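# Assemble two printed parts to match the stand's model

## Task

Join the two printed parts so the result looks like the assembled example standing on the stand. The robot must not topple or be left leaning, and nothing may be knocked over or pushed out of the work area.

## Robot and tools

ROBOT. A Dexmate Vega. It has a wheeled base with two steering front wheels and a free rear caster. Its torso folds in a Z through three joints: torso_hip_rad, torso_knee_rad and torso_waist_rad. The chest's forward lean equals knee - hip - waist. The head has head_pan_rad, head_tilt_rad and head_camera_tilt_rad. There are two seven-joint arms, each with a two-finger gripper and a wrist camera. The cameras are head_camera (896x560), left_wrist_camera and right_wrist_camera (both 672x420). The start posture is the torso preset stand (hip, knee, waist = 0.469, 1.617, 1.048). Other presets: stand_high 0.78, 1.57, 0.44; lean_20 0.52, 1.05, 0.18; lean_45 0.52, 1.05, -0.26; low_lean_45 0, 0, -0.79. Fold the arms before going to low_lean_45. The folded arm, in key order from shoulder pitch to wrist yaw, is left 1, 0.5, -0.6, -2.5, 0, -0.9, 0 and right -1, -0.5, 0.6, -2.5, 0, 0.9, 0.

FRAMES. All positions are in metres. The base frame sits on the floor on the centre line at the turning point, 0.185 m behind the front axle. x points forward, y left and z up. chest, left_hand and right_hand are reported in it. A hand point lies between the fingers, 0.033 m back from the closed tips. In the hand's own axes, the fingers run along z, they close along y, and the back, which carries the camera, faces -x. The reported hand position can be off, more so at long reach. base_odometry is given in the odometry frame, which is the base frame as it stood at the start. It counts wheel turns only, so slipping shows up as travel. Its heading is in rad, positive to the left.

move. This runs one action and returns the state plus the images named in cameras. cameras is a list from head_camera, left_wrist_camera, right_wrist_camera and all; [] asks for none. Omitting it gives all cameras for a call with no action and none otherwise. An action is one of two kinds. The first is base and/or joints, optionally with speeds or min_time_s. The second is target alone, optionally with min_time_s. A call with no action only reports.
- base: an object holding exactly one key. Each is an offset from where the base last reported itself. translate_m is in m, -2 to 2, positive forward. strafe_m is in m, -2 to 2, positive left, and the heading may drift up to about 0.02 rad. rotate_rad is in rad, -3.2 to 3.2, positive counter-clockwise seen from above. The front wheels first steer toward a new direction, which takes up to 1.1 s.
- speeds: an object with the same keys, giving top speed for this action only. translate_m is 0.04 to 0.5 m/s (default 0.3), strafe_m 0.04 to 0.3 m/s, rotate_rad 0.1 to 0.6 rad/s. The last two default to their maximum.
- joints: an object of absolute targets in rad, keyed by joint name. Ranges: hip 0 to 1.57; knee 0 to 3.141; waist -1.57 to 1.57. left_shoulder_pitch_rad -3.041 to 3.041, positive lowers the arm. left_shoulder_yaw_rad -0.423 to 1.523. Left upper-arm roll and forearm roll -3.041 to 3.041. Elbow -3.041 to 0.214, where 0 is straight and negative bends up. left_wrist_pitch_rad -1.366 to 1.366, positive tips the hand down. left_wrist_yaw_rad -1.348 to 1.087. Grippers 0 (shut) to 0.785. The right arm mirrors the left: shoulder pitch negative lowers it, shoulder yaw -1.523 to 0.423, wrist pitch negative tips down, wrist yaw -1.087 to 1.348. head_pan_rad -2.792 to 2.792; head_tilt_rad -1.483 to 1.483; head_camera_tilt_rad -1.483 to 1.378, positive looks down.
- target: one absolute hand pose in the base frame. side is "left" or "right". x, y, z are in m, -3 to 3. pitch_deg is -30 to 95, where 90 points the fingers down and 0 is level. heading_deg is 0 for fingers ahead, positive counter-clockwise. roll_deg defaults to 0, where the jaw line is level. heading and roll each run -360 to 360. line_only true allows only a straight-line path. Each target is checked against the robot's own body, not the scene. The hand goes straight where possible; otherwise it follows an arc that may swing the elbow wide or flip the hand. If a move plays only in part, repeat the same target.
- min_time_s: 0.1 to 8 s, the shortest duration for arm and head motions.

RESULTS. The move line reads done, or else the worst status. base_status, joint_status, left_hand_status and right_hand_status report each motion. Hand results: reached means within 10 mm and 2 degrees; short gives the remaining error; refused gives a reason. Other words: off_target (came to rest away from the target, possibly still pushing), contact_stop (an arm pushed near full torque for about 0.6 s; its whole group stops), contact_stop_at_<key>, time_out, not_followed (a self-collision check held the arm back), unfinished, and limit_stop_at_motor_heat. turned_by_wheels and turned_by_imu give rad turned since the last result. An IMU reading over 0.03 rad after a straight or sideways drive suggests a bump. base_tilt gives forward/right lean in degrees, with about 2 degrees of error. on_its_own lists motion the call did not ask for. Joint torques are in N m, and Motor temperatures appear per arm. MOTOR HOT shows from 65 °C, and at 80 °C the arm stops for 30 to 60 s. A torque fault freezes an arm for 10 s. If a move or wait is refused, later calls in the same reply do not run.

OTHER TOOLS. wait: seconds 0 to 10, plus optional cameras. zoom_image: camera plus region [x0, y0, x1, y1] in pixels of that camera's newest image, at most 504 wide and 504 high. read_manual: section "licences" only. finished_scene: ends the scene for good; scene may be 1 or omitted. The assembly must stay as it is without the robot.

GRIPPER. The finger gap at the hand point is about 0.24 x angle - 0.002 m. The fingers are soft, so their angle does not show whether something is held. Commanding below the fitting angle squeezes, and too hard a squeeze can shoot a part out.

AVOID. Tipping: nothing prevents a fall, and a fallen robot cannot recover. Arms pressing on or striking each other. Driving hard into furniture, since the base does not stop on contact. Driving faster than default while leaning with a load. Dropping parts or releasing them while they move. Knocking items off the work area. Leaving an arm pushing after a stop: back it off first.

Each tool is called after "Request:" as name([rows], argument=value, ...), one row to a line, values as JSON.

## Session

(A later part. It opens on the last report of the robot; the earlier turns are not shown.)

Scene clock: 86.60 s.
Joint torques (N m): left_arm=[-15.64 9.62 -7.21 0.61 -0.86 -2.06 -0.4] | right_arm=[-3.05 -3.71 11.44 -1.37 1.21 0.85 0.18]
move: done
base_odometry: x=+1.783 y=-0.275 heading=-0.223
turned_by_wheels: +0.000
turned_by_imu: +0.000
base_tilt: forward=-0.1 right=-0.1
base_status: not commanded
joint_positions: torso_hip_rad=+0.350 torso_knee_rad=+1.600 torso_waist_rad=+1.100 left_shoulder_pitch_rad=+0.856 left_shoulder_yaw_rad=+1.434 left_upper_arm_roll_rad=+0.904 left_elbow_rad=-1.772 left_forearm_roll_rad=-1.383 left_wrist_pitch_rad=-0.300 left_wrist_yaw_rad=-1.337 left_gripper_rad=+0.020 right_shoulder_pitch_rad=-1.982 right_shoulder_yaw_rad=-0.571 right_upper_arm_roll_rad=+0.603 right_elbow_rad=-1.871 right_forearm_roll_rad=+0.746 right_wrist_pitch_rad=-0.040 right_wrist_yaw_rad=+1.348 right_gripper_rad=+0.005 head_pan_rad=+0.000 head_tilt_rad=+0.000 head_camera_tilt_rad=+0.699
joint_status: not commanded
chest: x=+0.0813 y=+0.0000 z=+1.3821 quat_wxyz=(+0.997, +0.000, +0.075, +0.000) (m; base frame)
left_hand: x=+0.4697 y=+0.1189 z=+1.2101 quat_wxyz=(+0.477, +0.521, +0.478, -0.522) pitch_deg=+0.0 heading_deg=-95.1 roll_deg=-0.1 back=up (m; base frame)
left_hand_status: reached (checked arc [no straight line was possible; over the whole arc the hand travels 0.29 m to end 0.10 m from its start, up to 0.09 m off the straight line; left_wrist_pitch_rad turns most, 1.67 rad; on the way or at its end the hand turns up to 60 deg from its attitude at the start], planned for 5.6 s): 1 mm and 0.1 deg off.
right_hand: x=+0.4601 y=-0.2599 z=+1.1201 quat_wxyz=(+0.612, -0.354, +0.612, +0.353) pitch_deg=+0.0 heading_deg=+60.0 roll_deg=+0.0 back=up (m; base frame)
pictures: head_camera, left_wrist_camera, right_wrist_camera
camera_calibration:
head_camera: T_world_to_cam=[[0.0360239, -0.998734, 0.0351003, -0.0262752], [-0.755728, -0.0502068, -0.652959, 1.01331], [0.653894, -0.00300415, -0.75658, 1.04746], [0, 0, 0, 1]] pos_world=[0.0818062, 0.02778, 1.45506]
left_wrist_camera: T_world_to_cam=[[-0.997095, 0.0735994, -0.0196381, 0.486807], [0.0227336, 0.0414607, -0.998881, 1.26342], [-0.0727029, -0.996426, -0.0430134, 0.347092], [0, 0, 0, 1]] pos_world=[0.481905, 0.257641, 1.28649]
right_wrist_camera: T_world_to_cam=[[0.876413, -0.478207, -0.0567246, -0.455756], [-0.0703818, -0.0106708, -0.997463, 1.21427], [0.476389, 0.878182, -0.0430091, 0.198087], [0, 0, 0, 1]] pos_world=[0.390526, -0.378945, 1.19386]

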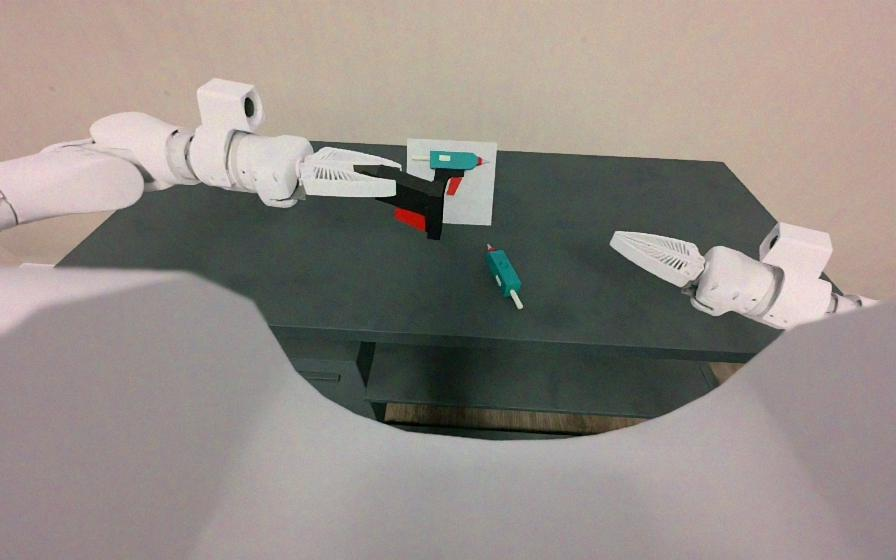

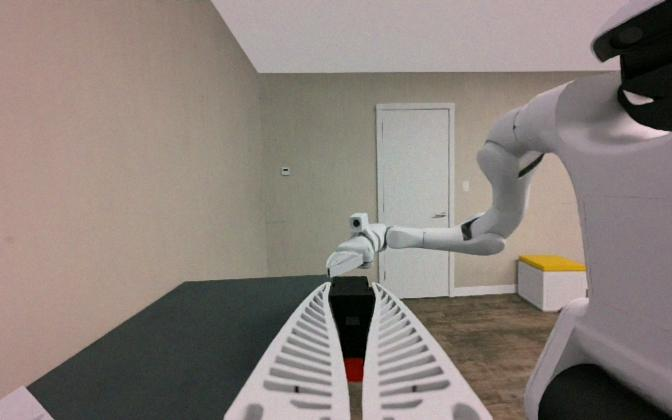

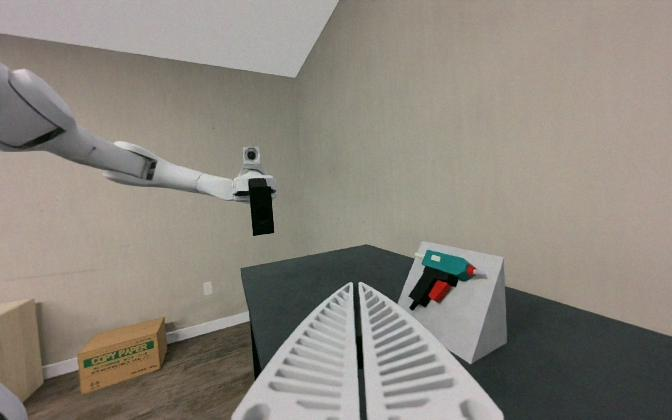

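Request:
move(target={"side":"right","x":0.45,"y":-0.42,"z":1.15,"pitch_deg":20,"heading_deg":40})

Request:
move(target={"side":"left","x":0.5,"y":0.05,"z":1.15,"pitch_deg":90,"heading_deg":17.5}, cameras=["head_camera"])

Request:
move(target={"side":"left","x":0.559,"y":-0.109,"z":1.035,"pitch_deg":90,"heading_deg":17.5,"line_only":true}, cameras=["all"])

Request:
zoom_image(camera="head_camera", region=[420, 180, 580, 320])

Request:
zoom_image(camera="left_wrist_camera", region=[230, 160, 490, 420])

Request:
zoom_image(camera="right_wrist_camera", region=[200, 120, 500, 420])

Scene clock: 91.70 s.
Joint torques (N m): left_arm=[-16.18 9.55 -7.53 1.35 -1.07 -1.87 -0.26] | right_arm=[-2.5 -8.43 12.29 -4.04 0.72 0.05 -0.37]
move: done
base_odometry: x=+1.783 y=-0.275 heading=-0.223
turned_by_wheels: +0.000
turned_by_imu: +0.000
base_tilt: forward=-0.1 right=-0.1
base_status: not commanded
joint_positions: torso_hip_rad=+0.350 torso_knee_rad=+1.600 torso_waist_rad=+1.100 left_shoulder_pitch_rad=+0.854 left_shoulder_yaw_rad=+1.435 left_upper_arm_roll_rad=+0.908 left_elbow_rad=-1.769 left_forearm_roll_rad=-1.385 left_wrist_pitch_rad=-0.305 left_wrist_yaw_rad=-1.339 left_gripper_rad=+0.020 right_shoulder_pitch_rad=-2.262 right_shoulder_yaw_rad=-0.678 right_upper_arm_roll_rad=+1.110 right_elbow_rad=-2.010 right_forearm_roll_rad=+0.752 right_wrist_pitch_rad=-0.408 right_wrist_yaw_rad=+1.200 right_gripper_rad=+0.005 head_pan_rad=+0.000 head_tilt_rad=+0.000 head_camera_tilt_rad=+0.699
joint_status: not commanded
chest: x=+0.0813 y=+0.0000 z=+1.3821 quat_wxyz=(+0.997, +0.000, +0.075, +0.000) (m; base frame)
left_hand: x=+0.4700 y=+0.1199 z=+1.2100 quat_wxyz=(+0.478, +0.521, +0.478, -0.521) pitch_deg=+0.0 heading_deg=-95.0 roll_deg=+0.0 back=up (m; base frame)
right_hand: x=+0.4502 y=-0.4183 z=+1.1495 quat_wxyz=(+0.540, -0.281, +0.768, +0.198) pitch_deg=+19.8 heading_deg=+40.2 roll_deg=+0.1 back=up (m; base frame)
right_hand_status: reached (straight line, planned for 1.9 s): 2 mm and 0.3 deg off.
pictures: none

Scene clock: 98.47 s.
Joint torques (N m): left_arm=[-22.38 -1.26 -7.22 0.67 -0.07 0.71 -0.49] | right_arm=[-2.44 -9.88 11.86 -2.8 0.46 0.68 -0.43]
move: done
base_odometry: x=+1.783 y=-0.275 heading=-0.223
turned_by_wheels: +0.000
turned_by_imu: +0.000
base_tilt: forward=+0.0 right=-0.1
base_status: not commanded
joint_positions: torso_hip_rad=+0.350 torso_knee_rad=+1.600 torso_waist_rad=+1.100 left_shoulder_pitch_rad=-0.713 left_shoulder_yaw_rad=+0.611 left_upper_arm_roll_rad=+1.992 left_elbow_rad=-1.934 left_forearm_roll_rad=-0.394 left_wrist_pitch_rad=-0.084 left_wrist_yaw_rad=-1.348 left_gripper_rad=+0.020 right_shoulder_pitch_rad=-2.265 right_shoulder_yaw_rad=-0.679 right_upper_arm_roll_rad=+1.116 right_elbow_rad=-2.011 right_forearm_roll_rad=+0.752 right_wrist_pitch_rad=-0.412 right_wrist_yaw_rad=+1.198 right_gripper_rad=+0.005 head_pan_rad=+0.000 head_tilt_rad=+0.000 head_camera_tilt_rad=+0.699
joint_status: not commanded
chest: x=+0.0813 y=+0.0000 z=+1.3821 quat_wxyz=(+0.997, +0.000, +0.075, +0.000) (m; base frame)
left_hand: x=+0.4986 y=+0.0486 z=+1.1495 quat_wxyz=(+0.003, +0.988, +0.153, -0.004) pitch_deg=+89.5 heading_deg=+17.6 roll_deg=+0.0 (m; base frame)
left_hand_status: reached (checked arc [no straight line was possible; over the whole arc the hand travels 0.30 m to end 0.10 m from its start, up to 0.12 m off the straight line; left_shoulder_pitch_rad turns most, 1.57 rad; on the way or at its end the hand turns up to 108 deg from its attitude at the start], planned for 5.3 s): 2 mm and 0.5 deg off.
right_hand: x=+0.4500 y=-0.4200 z=+1.1500 quat_wxyz=(+0.539, -0.280, +0.770, +0.196) pitch_deg=+20.0 heading_deg=+40.0 roll_deg=+0.0 back=up (m; base frame)
pictures: head_camera
camera_calibration:
head_camera: T_world_to_cam=[[0.0360239, -0.998734, 0.0351003, -0.0262752], [-0.755728, -0.0502068, -0.652959, 1.01331], [0.653894, -0.00300415, -0.75658, 1.04746], [0, 0, 0, 1]] pos_world=[0.0818062, 0.02778, 1.45506]

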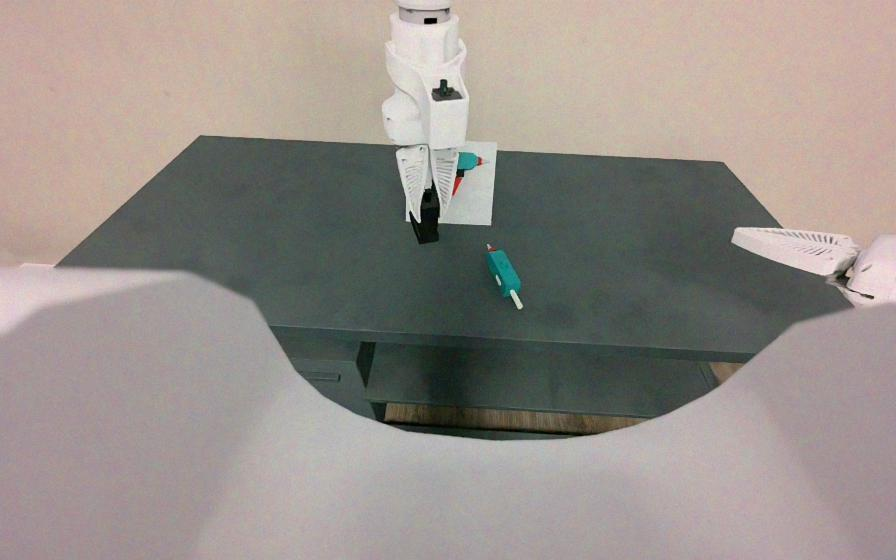

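Scene clock: 102.63 s.
Joint torques (N m): left_arm=[-18.21 0.85 -12.56 5.62 -0.11 -0.3 -0.22] | right_arm=[-3.88 -8.79 11.1 -4.54 0.21 0.59 0.15]
move: done
base_odometry: x=+1.783 y=-0.275 heading=-0.223
turned_by_wheels: +0.000
turned_by_imu: +0.000
base_tilt: forward=+0.0 right=-0.1
base_status: not commanded
joint_positions: torso_hip_rad=+0.350 torso_knee_rad=+1.600 torso_waist_rad=+1.100 left_shoulder_pitch_rad=-0.368 left_shoulder_yaw_rad=+0.003 left_upper_arm_roll_rad=+1.957 left_elbow_rad=-1.235 left_forearm_roll_rad=-0.310 left_wrist_pitch_rad=-0.121 left_wrist_yaw_rad=-1.290 left_gripper_rad=+0.020 right_shoulder_pitch_rad=-2.265 right_shoulder_yaw_rad=-0.679 right_upper_arm_roll_rad=+1.116 right_elbow_rad=-2.011 right_forearm_roll_rad=+0.752 right_wrist_pitch_rad=-0.412 right_wrist_yaw_rad=+1.198 right_gripper_rad=+0.005 head_pan_rad=+0.000 head_tilt_rad=+0.000 head_camera_tilt_rad=+0.699
joint_status: not commanded
chest: x=+0.0813 y=+0.0000 z=+1.3821 quat_wxyz=(+0.997, +0.000, +0.075, +0.000) (m; base frame)
left_hand: x=+0.5589 y=-0.1080 z=+1.0356 quat_wxyz=(+0.000, +0.988, +0.152, +0.000) pitch_deg=+90.0 heading_deg=+17.5 roll_deg=+0.0 (m; base frame)
left_hand_status: reached (straight line, planned for 2.6 s): 1 mm and 0.0 deg off.
right_hand: x=+0.4500 y=-0.4200 z=+1.1500 quat_wxyz=(+0.539, -0.280, +0.770, +0.196) pitch_deg=+20.0 heading_deg=+40.0 roll_deg=+0.0 back=up (m; base frame)
pictures: head_camera, left_wrist_camera, right_wrist_camera
camera_calibration:
head_camera: T_world_to_cam=[[0.0360239, -0.998734, 0.0351003, -0.0262752], [-0.755728, -0.0502068, -0.652959, 1.01331], [0.653894, -0.00300415, -0.75658, 1.04746], [0, 0, 0, 1]] pos_world=[0.0818062, 0.02778, 1.45506]
left_wrist_camera: T_world_to_cam=[[-0.28039, 0.959771, -0.0148598, 0.279165], [0.958824, 0.280774, 0.0426988, -0.479559], [0.0451533, -0.00227564, -0.998977, 1.15144], [0, 0, 0, 1]] pos_world=[0.486096, -0.130667, 1.17489]
right_wrist_camera: T_world_to_cam=[[0.64401, -0.762498, -0.06203, -0.530471], [-0.329248, -0.203067, -0.922149, 1.19076], [0.690541, 0.614296, -0.381828, 0.527253], [0, 0, 0, 1]] pos_world=[0.369593, -0.48657, 1.26647]

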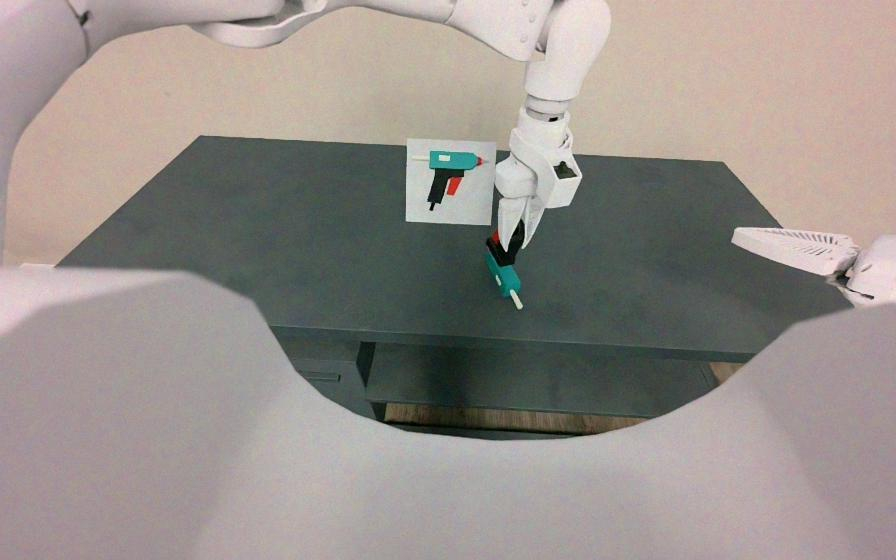

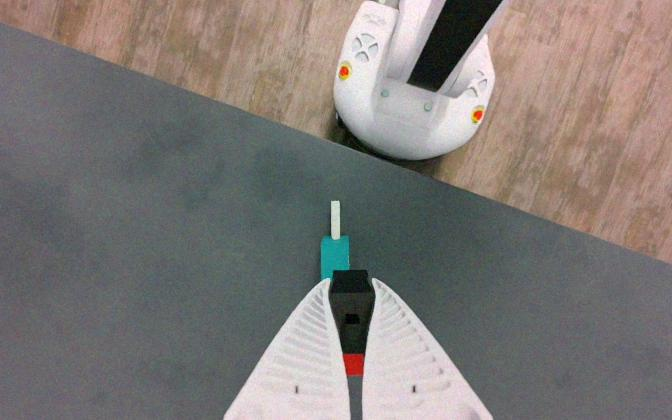

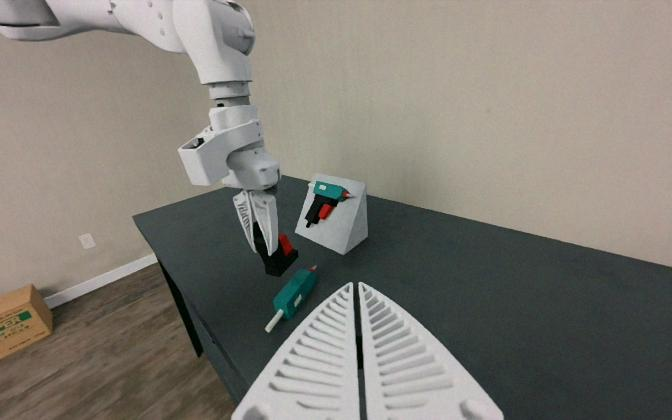

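Scaled by 3.150 from the camera's 896x560 image, which has a finer 960x600 frame.

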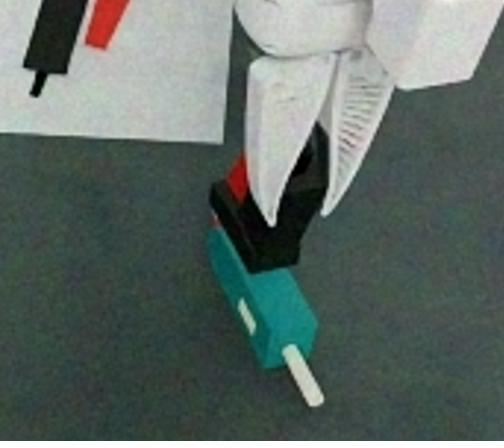

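Scaled by 1.938 from the camera's 672x420 image, which has a finer 960x600 frame.

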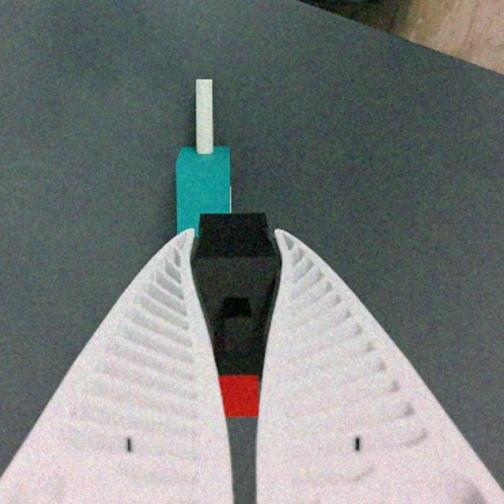

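Scaled by 1.680 from the camera's 672x420 image, which has a finer 960x600 frame.

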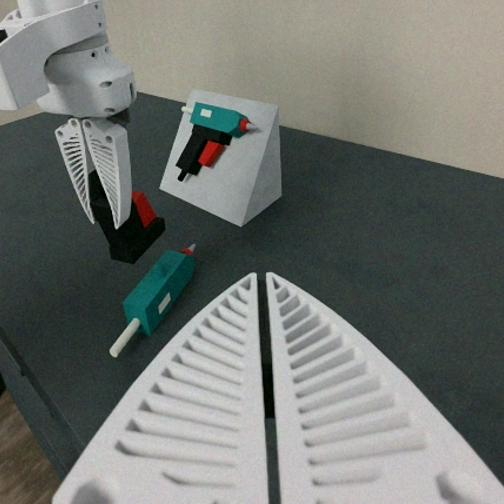

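Request:
move(target={"side":"left","x":0.554,"y":-0.1285,"z":1.012,"pitch_deg":90,"heading_deg":17.5,"line_only":true}, cameras=["all"])

Request:
zoom_image(camera="left_wrist_camera", region=[250, 180, 450, 380])

Request:
zoom_image(camera="right_wrist_camera", region=[230, 190, 350, 340])

Request:
zoom_image(camera="head_camera", region=[450, 190, 560, 310])

Scene clock: 105.30 s.
Joint torques (N m): left_arm=[-16.54 -2.2 -5.81 6.27 0.09 0.91 0.35] | right_arm=[-3.83 -4.8 11.53 -2.76 0.47 0.74 -0.24]
move: done
base_odometry: x=+1.783 y=-0.275 heading=-0.223
turned_by_wheels: +0.000
turned_by_imu: +0.000
base_tilt: forward=+0.0 right=-0.1
base_status: not commanded
joint_positions: torso_hip_rad=+0.350 torso_knee_rad=+1.600 torso_waist_rad=+1.100 left_shoulder_pitch_rad=-0.320 left_shoulder_yaw_rad=-0.068 left_upper_arm_roll_rad=+1.965 left_elbow_rad=-1.162 left_forearm_roll_rad=-0.294 left_wrist_pitch_rad=-0.113 left_wrist_yaw_rad=-1.274 left_gripper_rad=+0.020 right_shoulder_pitch_rad=-2.265 right_shoulder_yaw_rad=-0.679 right_upper_arm_roll_rad=+1.116 right_elbow_rad=-2.011 right_forearm_roll_rad=+0.752 right_wrist_pitch_rad=-0.412 right_wrist_yaw_rad=+1.198 right_gripper_rad=+0.005 head_pan_rad=+0.000 head_tilt_rad=+0.000 head_camera_tilt_rad=+0.699
joint_status: not commanded
chest: x=+0.0813 y=+0.0000 z=+1.3821 quat_wxyz=(+0.997, +0.000, +0.075, +0.000) (m; base frame)
left_hand: x=+0.5544 y=-0.1271 z=+1.0137 quat_wxyz=(+0.000, +0.988, +0.152, +0.000) pitch_deg=+90.0 heading_deg=+17.5 roll_deg=+0.0 (m; base frame)
left_hand_status: reached (straight line, planned for 0.6 s): 2 mm and 0.0 deg off.
right_hand: x=+0.4500 y=-0.4200 z=+1.1500 quat_wxyz=(+0.539, -0.280, +0.770, +0.196) pitch_deg=+20.0 heading_deg=+40.0 roll_deg=+0.0 back=up (m; base frame)
pictures: head_camera, left_wrist_camera, right_wrist_camera
camera_calibration:
head_camera: T_world_to_cam=[[0.0360239, -0.998734, 0.0351003, -0.0262752], [-0.755728, -0.0502068, -0.652959, 1.01331], [0.653894, -0.00300415, -0.75658, 1.04746], [0, 0, 0, 1]] pos_world=[0.0818062, 0.02778, 1.45506]
left_wrist_camera: T_world_to_cam=[[-0.280199, 0.959823, -0.0151112, 0.296117], [0.958884, 0.280594, 0.0425224, -0.468804], [0.0450541, -0.00257516, -0.998981, 1.12983], [0, 0, 0, 1]] pos_world=[0.481597, -0.149767, 1.15309]
right_wrist_camera: T_world_to_cam=[[0.644034, -0.762483, -0.0619604, -0.530561], [-0.329199, -0.203123, -0.922155, 1.19072], [0.690542, 0.614296, -0.381827, 0.527251], [0, 0, 0, 1]] pos_world=[0.369593, -0.48657, 1.26647]

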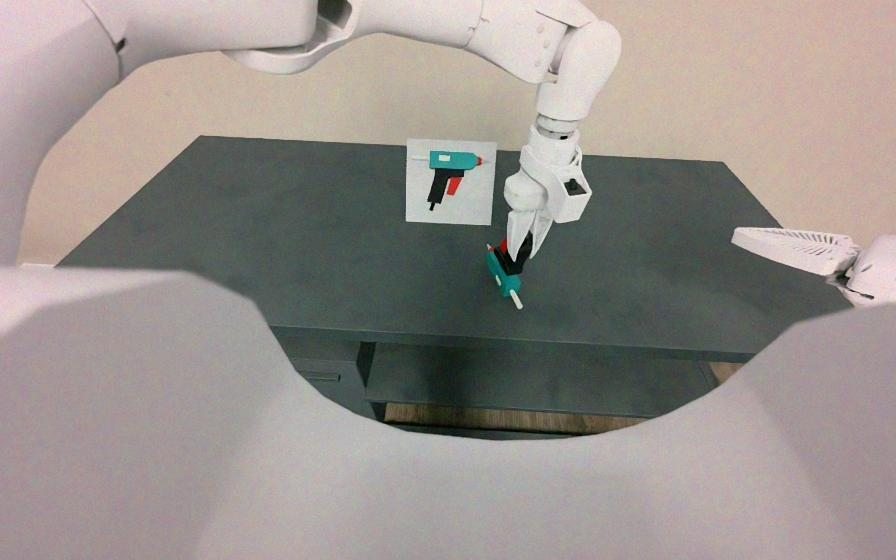

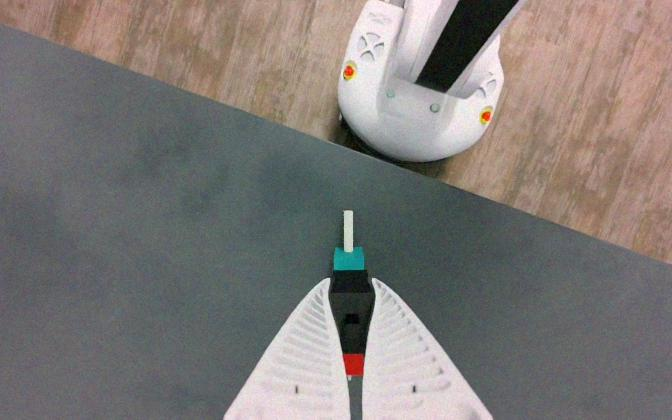

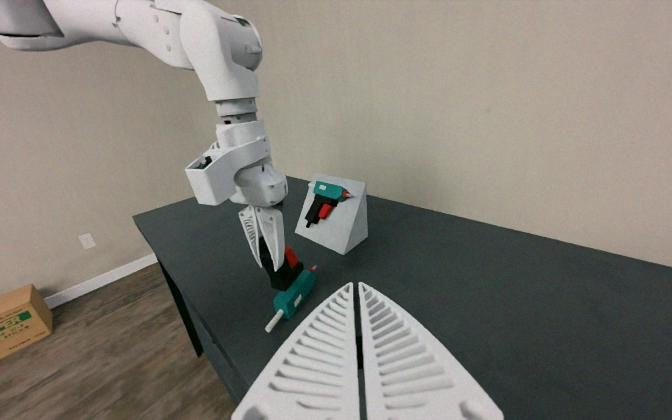

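Scaled by 2.520 from the camera's 672x420 image, which has a finer 960x600 frame.

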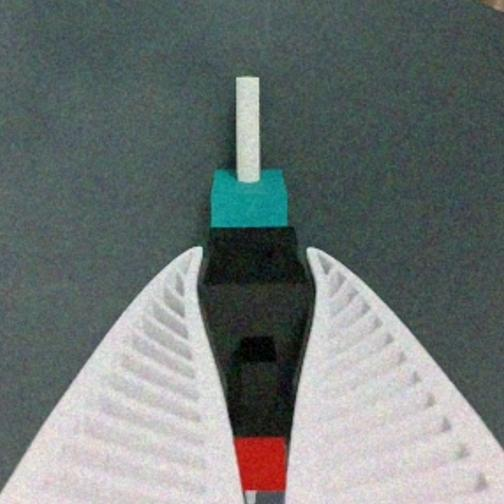

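Scaled by 3.360 from the camera's 672x420 image, which has a finer 960x600 frame.

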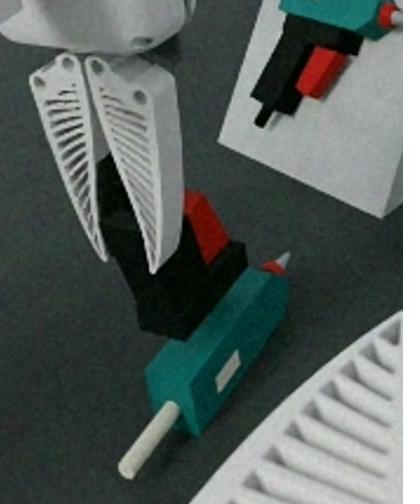

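Scaled by 4.200 from the camera's 896x560 image, which has a finer 960x600 frame.

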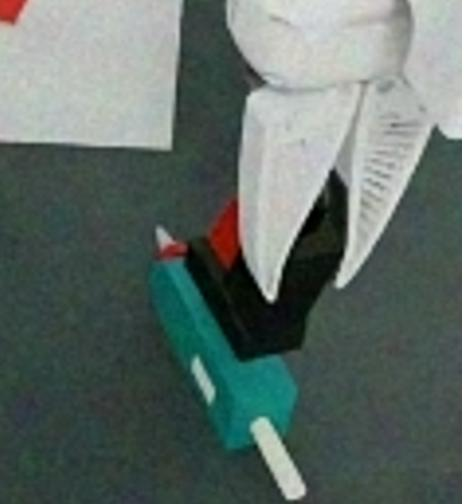

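Request:
move(target={"side":"left","x":0.5537,"y":-0.1292,"z":0.996,"pitch_deg":90,"heading_deg":17.5,"line_only":true}, cameras=["all"])

Request:
zoom_image(camera="left_wrist_camera", region=[250, 180, 450, 380])

Request:
zoom_image(camera="right_wrist_camera", region=[230, 190, 350, 340])

Request:
zoom_image(camera="head_camera", region=[450, 190, 560, 310])

Scene clock: 106.80 s.
Joint torques (N m): left_arm=[-15.88 -1.46 -4.84 4.1 -0.13 -0.01 0.45] | right_arm=[-4.32 -9.69 12.75 -5.02 0.44 0.06 -0.37]
move: done
base_odometry: x=+1.783 y=-0.275 heading=-0.223
turned_by_wheels: +0.000
turned_by_imu: +0.000
base_tilt: forward=-0.1 right=-0.1
base_status: not commanded
joint_positions: torso_hip_rad=+0.350 torso_knee_rad=+1.600 torso_waist_rad=+1.100 left_shoulder_pitch_rad=-0.295 left_shoulder_yaw_rad=-0.082 left_upper_arm_roll_rad=+1.977 left_elbow_rad=-1.145 left_forearm_roll_rad=-0.281 left_wrist_pitch_rad=-0.113 left_wrist_yaw_rad=-1.257 left_gripper_rad=+0.020 right_shoulder_pitch_rad=-2.265 right_shoulder_yaw_rad=-0.679 right_upper_arm_roll_rad=+1.116 right_elbow_rad=-2.011 right_forearm_roll_rad=+0.752 right_wrist_pitch_rad=-0.412 right_wrist_yaw_rad=+1.198 right_gripper_rad=+0.005 head_pan_rad=+0.000 head_tilt_rad=+0.000 head_camera_tilt_rad=+0.699
joint_status: not commanded
chest: x=+0.0813 y=+0.0000 z=+1.3821 quat_wxyz=(+0.997, +0.000, +0.075, +0.000) (m; base frame)
left_hand: x=+0.5539 y=-0.1290 z=+0.9993 quat_wxyz=(+0.000, +0.988, +0.152, +0.000) pitch_deg=+90.0 heading_deg=+17.5 roll_deg=+0.0 (m; base frame)
left_hand_status: reached (straight line, planned for 0.4 s): 3 mm and 0.0 deg off.
right_hand: x=+0.4500 y=-0.4200 z=+1.1500 quat_wxyz=(+0.539, -0.280, +0.770, +0.196) pitch_deg=+20.0 heading_deg=+40.0 roll_deg=+0.0 back=up (m; base frame)
pictures: head_camera, left_wrist_camera, right_wrist_camera
camera_calibration:
head_camera: T_world_to_cam=[[0.0360239, -0.998734, 0.0351003, -0.0262752], [-0.755728, -0.0502068, -0.652959, 1.01331], [0.653894, -0.00300415, -0.75658, 1.04746], [0, 0, 0, 1]] pos_world=[0.0818062, 0.02778, 1.45506]
left_wrist_camera: T_world_to_cam=[[-0.280375, 0.959769, -0.0152435, 0.29781], [0.958828, 0.280777, 0.0425865, -0.467197], [0.0451533, -0.00267566, -0.998976, 1.11539], [0, 0, 0, 1]] pos_world=[0.481096, -0.151667, 1.13869]
right_wrist_camera: T_world_to_cam=[[0.644034, -0.762483, -0.0619604, -0.530561], [-0.329199, -0.203123, -0.922155, 1.19072], [0.690542, 0.614296, -0.381827, 0.527251], [0, 0, 0, 1]] pos_world=[0.369593, -0.48657, 1.26647]

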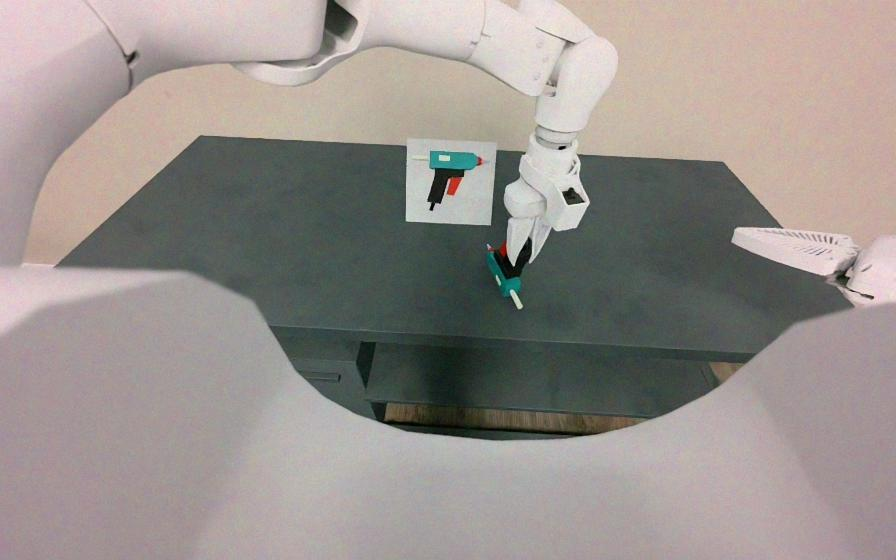

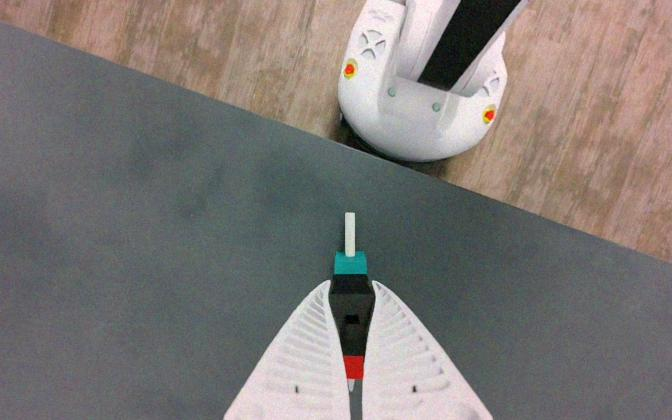

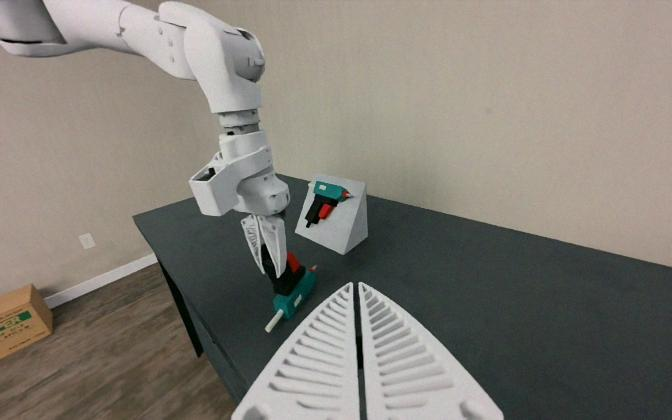

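Scaled by 2.520 from the camera's 672x420 image, which has a finer 960x600 frame.

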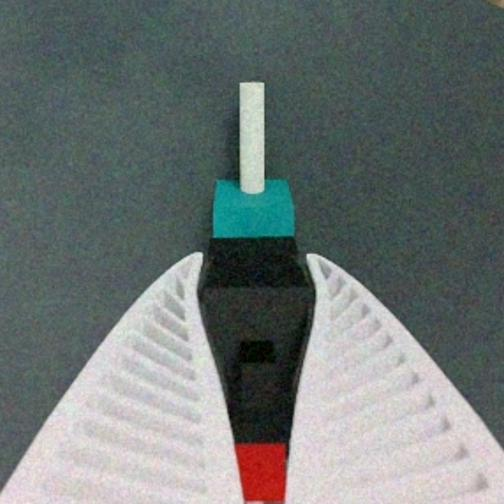

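Scaled by 3.360 from the camera's 672x420 image, which has a finer 960x600 frame.

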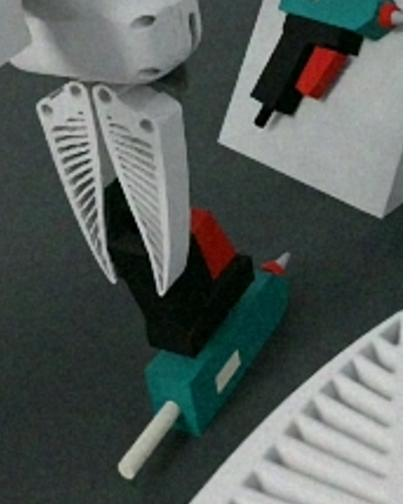

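Scaled by 4.200 from the camera's 896x560 image, which has a finer 960x600 frame.

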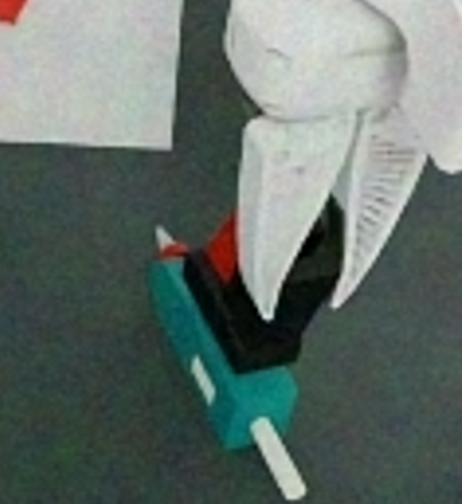

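Request:
move(target={"side":"left","x":0.5537,"y":-0.1288,"z":0.983,"pitch_deg":90,"heading_deg":17.5,"line_only":true})

Request:
wait(seconds=0.5, cameras=["all"])

Request:
zoom_image(camera="left_wrist_camera", region=[250, 180, 450, 380])

Request:
zoom_image(camera="right_wrist_camera", region=[230, 190, 350, 340])

Request:
zoom_image(camera="head_camera", region=[450, 190, 560, 310])

Scene clock: 108.07 s.
Joint torques (N m): left_arm=[-6.44 0.5 1.94 2.47 0.55 0.65 0.32] | right_arm=[-3.12 -7 12.64 -3.17 0.33 0.39 -0.51]
move: done
base_odometry: x=+1.783 y=-0.275 heading=-0.223
turned_by_wheels: +0.000
turned_by_imu: +0.000
base_tilt: forward=+0.0 right=-0.1
base_status: not commanded
joint_positions: torso_hip_rad=+0.350 torso_knee_rad=+1.600 torso_waist_rad=+1.100 left_shoulder_pitch_rad=-0.274 left_shoulder_yaw_rad=-0.089 left_upper_arm_roll_rad=+1.989 left_elbow_rad=-1.132 left_forearm_roll_rad=-0.269 left_wrist_pitch_rad=-0.115 left_wrist_yaw_rad=-1.240 left_gripper_rad=+0.020 right_shoulder_pitch_rad=-2.265 right_shoulder_yaw_rad=-0.679 right_upper_arm_roll_rad=+1.116 right_elbow_rad=-2.011 right_forearm_roll_rad=+0.752 right_wrist_pitch_rad=-0.412 right_wrist_yaw_rad=+1.198 right_gripper_rad=+0.005 head_pan_rad=+0.000 head_tilt_rad=+0.000 head_camera_tilt_rad=+0.699
joint_status: not commanded
chest: x=+0.0811 y=+0.0000 z=+1.3821 quat_wxyz=(+0.997, +0.000, +0.075, +0.000) (m; base frame)
left_hand: x=+0.5538 y=-0.1291 z=+0.9867 quat_wxyz=(+0.000, +0.988, +0.152, +0.000) pitch_deg=+90.0 heading_deg=+17.5 roll_deg=+0.0 (m; base frame)
left_hand_status: reached (straight line, planned for 0.3 s): 4 mm and 0.0 deg off.
right_hand: x=+0.4499 y=-0.4200 z=+1.1501 quat_wxyz=(+0.539, -0.280, +0.770, +0.196) pitch_deg=+20.0 heading_deg=+40.0 roll_deg=+0.0 back=up (m; base frame)
pictures: none

Scene clock: 108.57 s.
Joint torques (N m): left_arm=[-8.91 -0.04 3.24 3.22 0.7 -0.28 0.84] | right_arm=[-3.83 -8.53 11.87 -2.3 0.43 -0.27 -0.22]
base_odometry: x=+1.783 y=-0.275 heading=-0.223
turned_by_wheels: +0.000
turned_by_imu: +0.000
base_tilt: forward=-0.1 right=-0.1
base_status: not commanded
joint_positions: torso_hip_rad=+0.350 torso_knee_rad=+1.600 torso_waist_rad=+1.100 left_shoulder_pitch_rad=-0.271 left_shoulder_yaw_rad=-0.091 left_upper_arm_roll_rad=+1.991 left_elbow_rad=-1.130 left_forearm_roll_rad=-0.267 left_wrist_pitch_rad=-0.115 left_wrist_yaw_rad=-1.238 left_gripper_rad=+0.020 right_shoulder_pitch_rad=-2.265 right_shoulder_yaw_rad=-0.679 right_upper_arm_roll_rad=+1.116 right_elbow_rad=-2.011 right_forearm_roll_rad=+0.752 right_wrist_pitch_rad=-0.412 right_wrist_yaw_rad=+1.198 right_gripper_rad=+0.005 head_pan_rad=+0.000 head_tilt_rad=+0.000 head_camera_tilt_rad=+0.699
joint_status: not commanded
chest: x=+0.0811 y=+0.0000 z=+1.3821 quat_wxyz=(+0.997, +0.000, +0.075, +0.000) (m; base frame)
left_hand: x=+0.5538 y=-0.1291 z=+0.9848 quat_wxyz=(+0.000, +0.988, +0.152, +0.000) pitch_deg=+89.9 heading_deg=+17.5 roll_deg=+0.0 (m; base frame)
left_hand_status: reached (straight line, planned for 0.3 s): 2 mm and 0.1 deg off.
right_hand: x=+0.4499 y=-0.4200 z=+1.1501 quat_wxyz=(+0.539, -0.280, +0.770, +0.196) pitch_deg=+20.0 heading_deg=+40.0 roll_deg=+0.0 back=up (m; base frame)
wait: 0.50 s; at rest by 0.27 s
pictures: head_camera, left_wrist_camera, right_wrist_camera
camera_calibration:
head_camera: T_world_to_cam=[[0.0360144, -0.998734, 0.0351109, -0.0262828], [-0.755543, -0.0502075, -0.653172, 1.01346], [0.654108, -0.00300425, -0.756395, 1.04731], [0, 0, 0, 1]] pos_world=[0.0816078, 0.02778, 1.45506]
left_wrist_camera: T_world_to_cam=[[-0.280338, 0.959769, -0.0159304, 0.298286], [0.95882, 0.280771, 0.0428015, -0.466622], [0.0455523, -0.00327553, -0.998957, 1.10051], [0, 0, 0, 1]] pos_world=[0.480896, -0.151667, 1.12409]
right_wrist_camera: T_world_to_cam=[[0.643997, -0.762529, -0.0617926, -0.530717], [-0.328939, -0.20307, -0.922259, 1.19075], [0.690701, 0.614258, -0.381602, 0.526958], [0, 0, 0, 1]] pos_world=[0.369493, -0.48657, 1.26647]

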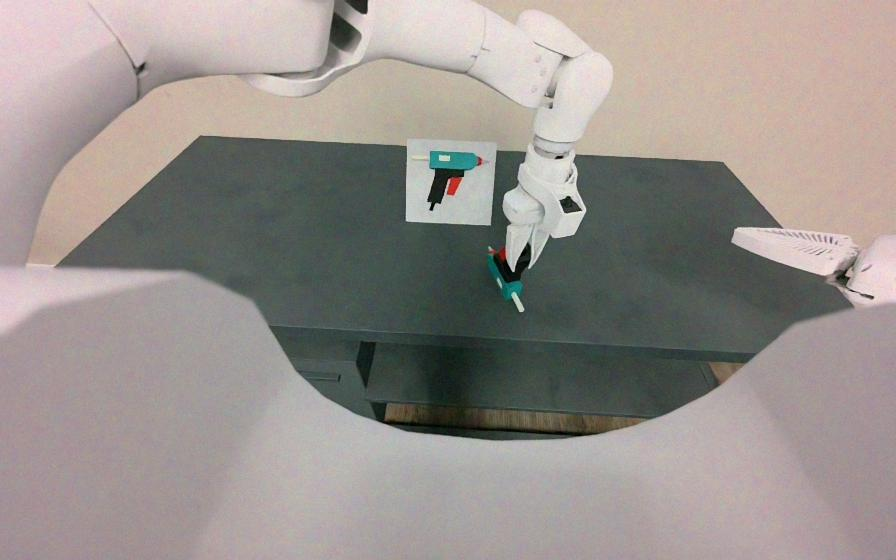

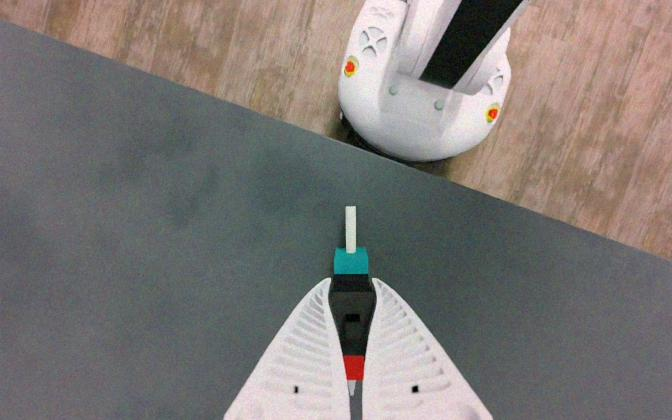

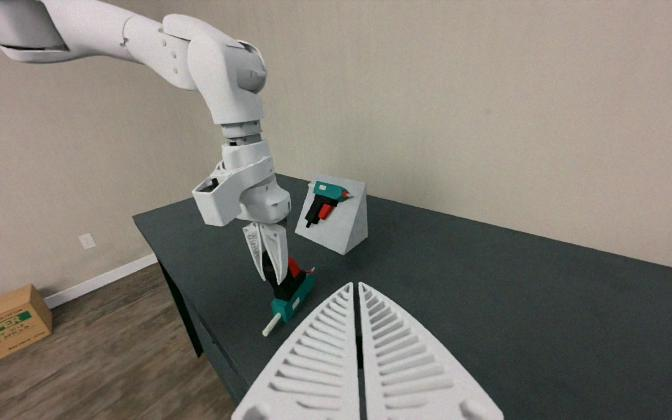

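Scaled by 2.520 from the camera's 672x420 image, which has a finer 960x600 frame.

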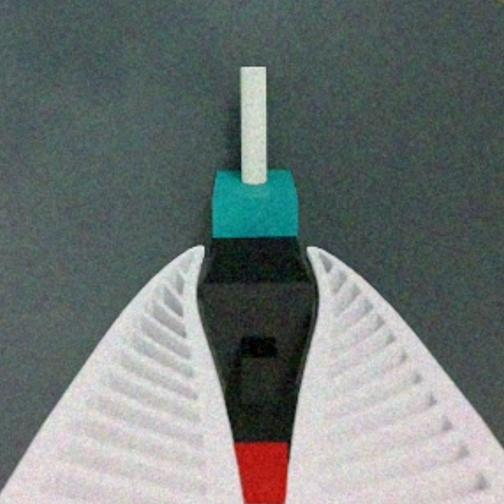

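Scaled by 3.360 from the camera's 672x420 image, which has a finer 960x600 frame.

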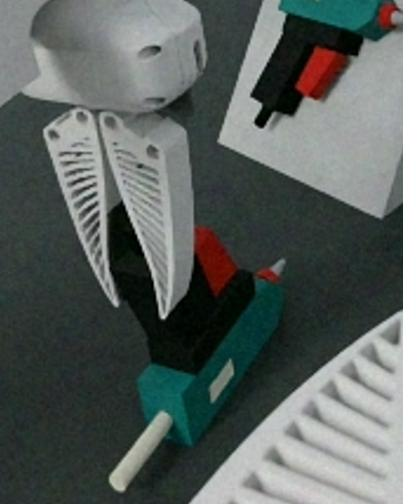

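Scaled by 4.200 from the camera's 896x560 image, which has a finer 960x600 frame.

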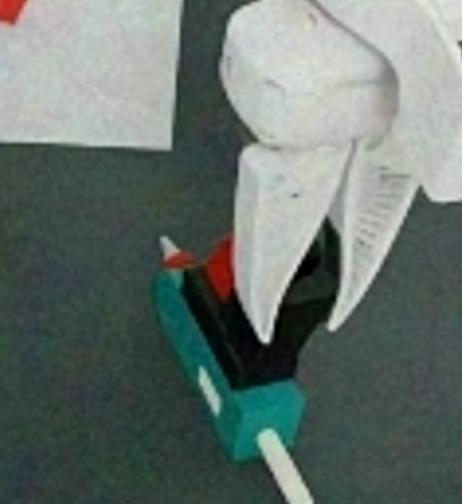

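Request:
move(target={"side":"left","x":0.5537,"y":-0.129,"z":0.976,"pitch_deg":90,"heading_deg":17.5,"line_only":true})

Request:
wait(seconds=0.5, cameras=["all"])

Request:
zoom_image(camera="left_wrist_camera", region=[250, 180, 450, 380])

Request:
zoom_image(camera="right_wrist_camera", region=[250, 240, 330, 340])

Request:
zoom_image(camera="head_camera", region=[450, 190, 560, 310])

Scene clock: 109.67 s.
Joint torques (N m): left_arm=[-7.55 -1.05 2.49 3.45 0.43 0.63 0.99] | right_arm=[-3.94 -6.45 12.11 -2.53 1.19 0.74 -0.54]
move: done
base_odometry: x=+1.783 y=-0.275 heading=-0.223
turned_by_wheels: +0.000
turned_by_imu: +0.000
base_tilt: forward=-0.1 right=-0.1
base_status: not commanded
joint_positions: torso_hip_rad=+0.350 torso_knee_rad=+1.600 torso_waist_rad=+1.100 left_shoulder_pitch_rad=-0.261 left_shoulder_yaw_rad=-0.095 left_upper_arm_roll_rad=+1.996 left_elbow_rad=-1.122 left_forearm_roll_rad=-0.262 left_wrist_pitch_rad=-0.117 left_wrist_yaw_rad=-1.231 left_gripper_rad=+0.020 right_shoulder_pitch_rad=-2.265 right_shoulder_yaw_rad=-0.679 right_upper_arm_roll_rad=+1.116 right_elbow_rad=-2.011 right_forearm_roll_rad=+0.752 right_wrist_pitch_rad=-0.412 right_wrist_yaw_rad=+1.198 right_gripper_rad=+0.005 head_pan_rad=+0.000 head_tilt_rad=+0.000 head_camera_tilt_rad=+0.699
joint_status: not commanded
chest: x=+0.0811 y=+0.0000 z=+1.3821 quat_wxyz=(+0.997, +0.000, +0.075, +0.000) (m; base frame)
left_hand: x=+0.5537 y=-0.1293 z=+0.9789 quat_wxyz=(+0.000, +0.988, +0.152, +0.000) pitch_deg=+90.0 heading_deg=+17.5 roll_deg=+0.0 (m; base frame)
left_hand_status: reached (straight line, planned for 0.3 s): 3 mm and 0.0 deg off.
right_hand: x=+0.4499 y=-0.4200 z=+1.1501 quat_wxyz=(+0.539, -0.280, +0.770, +0.196) pitch_deg=+20.0 heading_deg=+40.0 roll_deg=+0.0 back=up (m; base frame)
pictures: none

Scene clock: 110.17 s.
Joint torques (N m): left_arm=[-8.95 0.45 2.83 3.79 1.01 -0.01 0.66] | right_arm=[-4.15 -7.59 11.91 -1.49 0.54 0.9 -0.23]
base_odometry: x=+1.783 y=-0.275 heading=-0.223
turned_by_wheels: +0.000
turned_by_imu: +0.000
base_tilt: forward=-0.1 right=-0.1
base_status: not commanded
joint_positions: torso_hip_rad=+0.350 torso_knee_rad=+1.600 torso_waist_rad=+1.100 left_shoulder_pitch_rad=-0.258 left_shoulder_yaw_rad=-0.096 left_upper_arm_roll_rad=+1.998 left_elbow_rad=-1.120 left_forearm_roll_rad=-0.260 left_wrist_pitch_rad=-0.118 left_wrist_yaw_rad=-1.229 left_gripper_rad=+0.020 right_shoulder_pitch_rad=-2.265 right_shoulder_yaw_rad=-0.679 right_upper_arm_roll_rad=+1.116 right_elbow_rad=-2.011 right_forearm_roll_rad=+0.752 right_wrist_pitch_rad=-0.412 right_wrist_yaw_rad=+1.198 right_gripper_rad=+0.005 head_pan_rad=+0.000 head_tilt_rad=+0.000 head_camera_tilt_rad=+0.699
joint_status: not commanded
chest: x=+0.0811 y=+0.0000 z=+1.3821 quat_wxyz=(+0.997, +0.000, +0.075, +0.000) (m; base frame)
left_hand: x=+0.5537 y=-0.1293 z=+0.9774 quat_wxyz=(+0.000, +0.988, +0.152, +0.000) pitch_deg=+90.0 heading_deg=+17.5 roll_deg=+0.0 (m; base frame)
left_hand_status: reached (straight line, planned for 0.3 s): 1 mm and 0.0 deg off.
right_hand: x=+0.4499 y=-0.4200 z=+1.1501 quat_wxyz=(+0.539, -0.280, +0.770, +0.196) pitch_deg=+20.0 heading_deg=+40.0 roll_deg=+0.0 back=up (m; base frame)
wait: 0.50 s; at rest by 0.27 s
pictures: head_camera, left_wrist_camera, right_wrist_camera
camera_calibration:
head_camera: T_world_to_cam=[[0.0360144, -0.998734, 0.0351109, -0.0262863], [-0.755543, -0.0502075, -0.653172, 1.01352], [0.654108, -0.00300425, -0.756395, 1.04738], [0, 0, 0, 1]] pos_world=[0.0816078, 0.02778, 1.45516]
left_wrist_camera: T_world_to_cam=[[-0.280163, 0.959822, -0.0158382, 0.298181], [0.958885, 0.280591, 0.0425178, -0.465991], [0.0452536, -0.0032751, -0.99897, 1.09328], [0, 0, 0, 1]] pos_world=[0.480897, -0.151867, 1.11669]
right_wrist_camera: T_world_to_cam=[[0.644018, -0.762516, -0.061732, -0.530725], [-0.328896, -0.20312, -0.922263, 1.19077], [0.690701, 0.614257, -0.381601, 0.527064], [0, 0, 0, 1]] pos_world=[0.369393, -0.48657, 1.26657]

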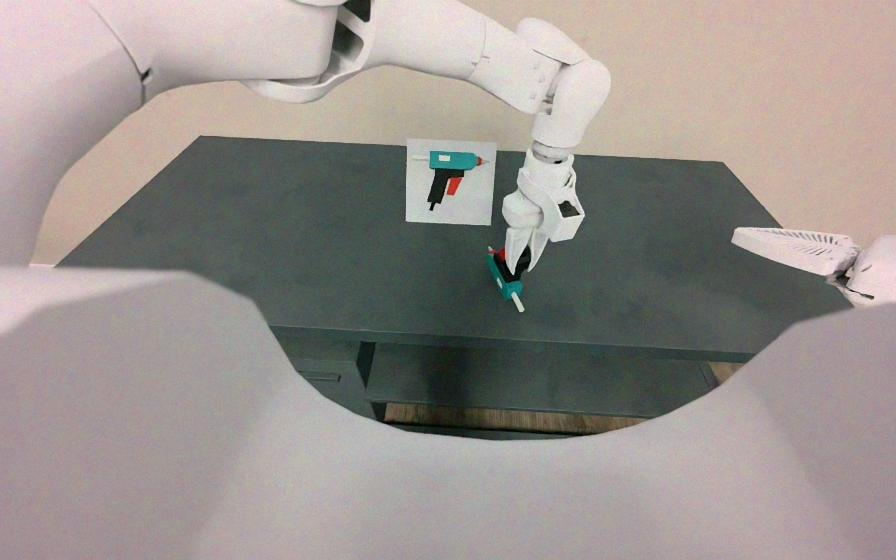

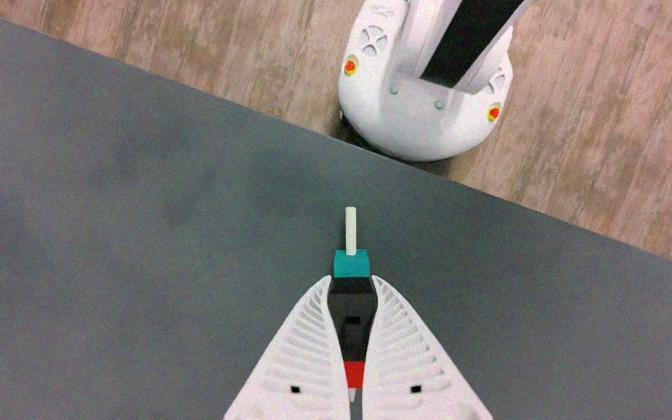

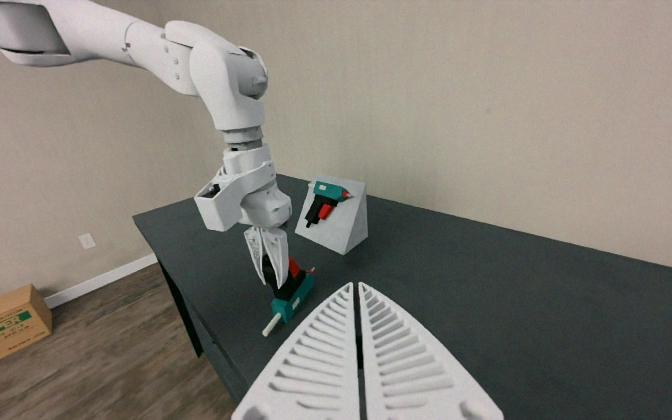

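Scaled by 2.520 from the camera's 672x420 image, which has a finer 960x600 frame.

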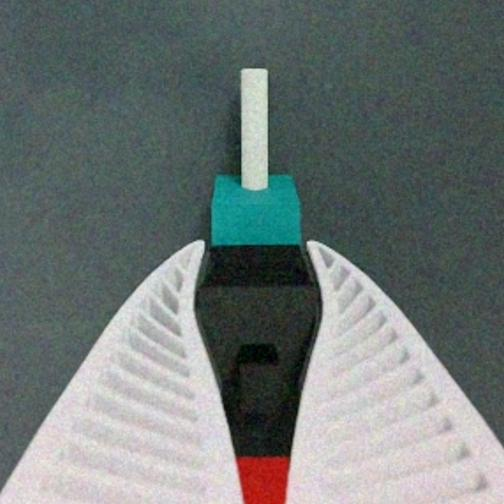

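Scaled by 5.040 from the camera's 672x420 image, which has a finer 960x600 frame.

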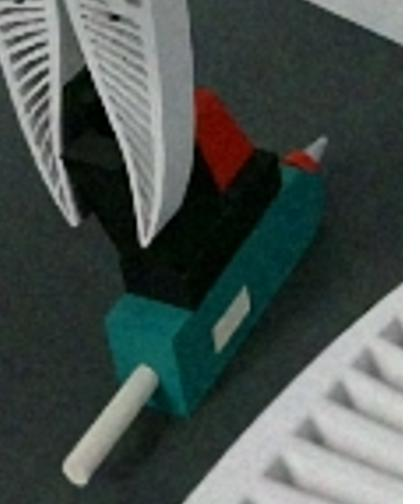

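Scaled by 4.200 from the camera's 896x560 image, which has a finer 960x600 frame.

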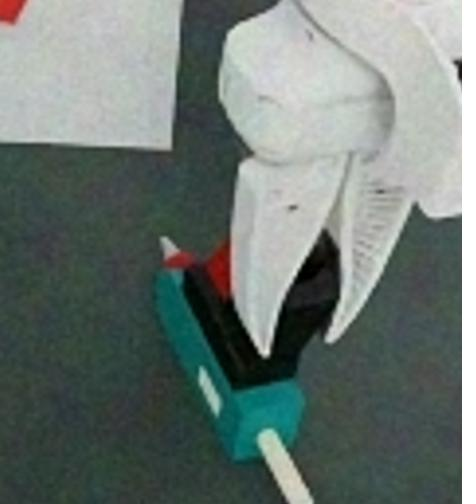

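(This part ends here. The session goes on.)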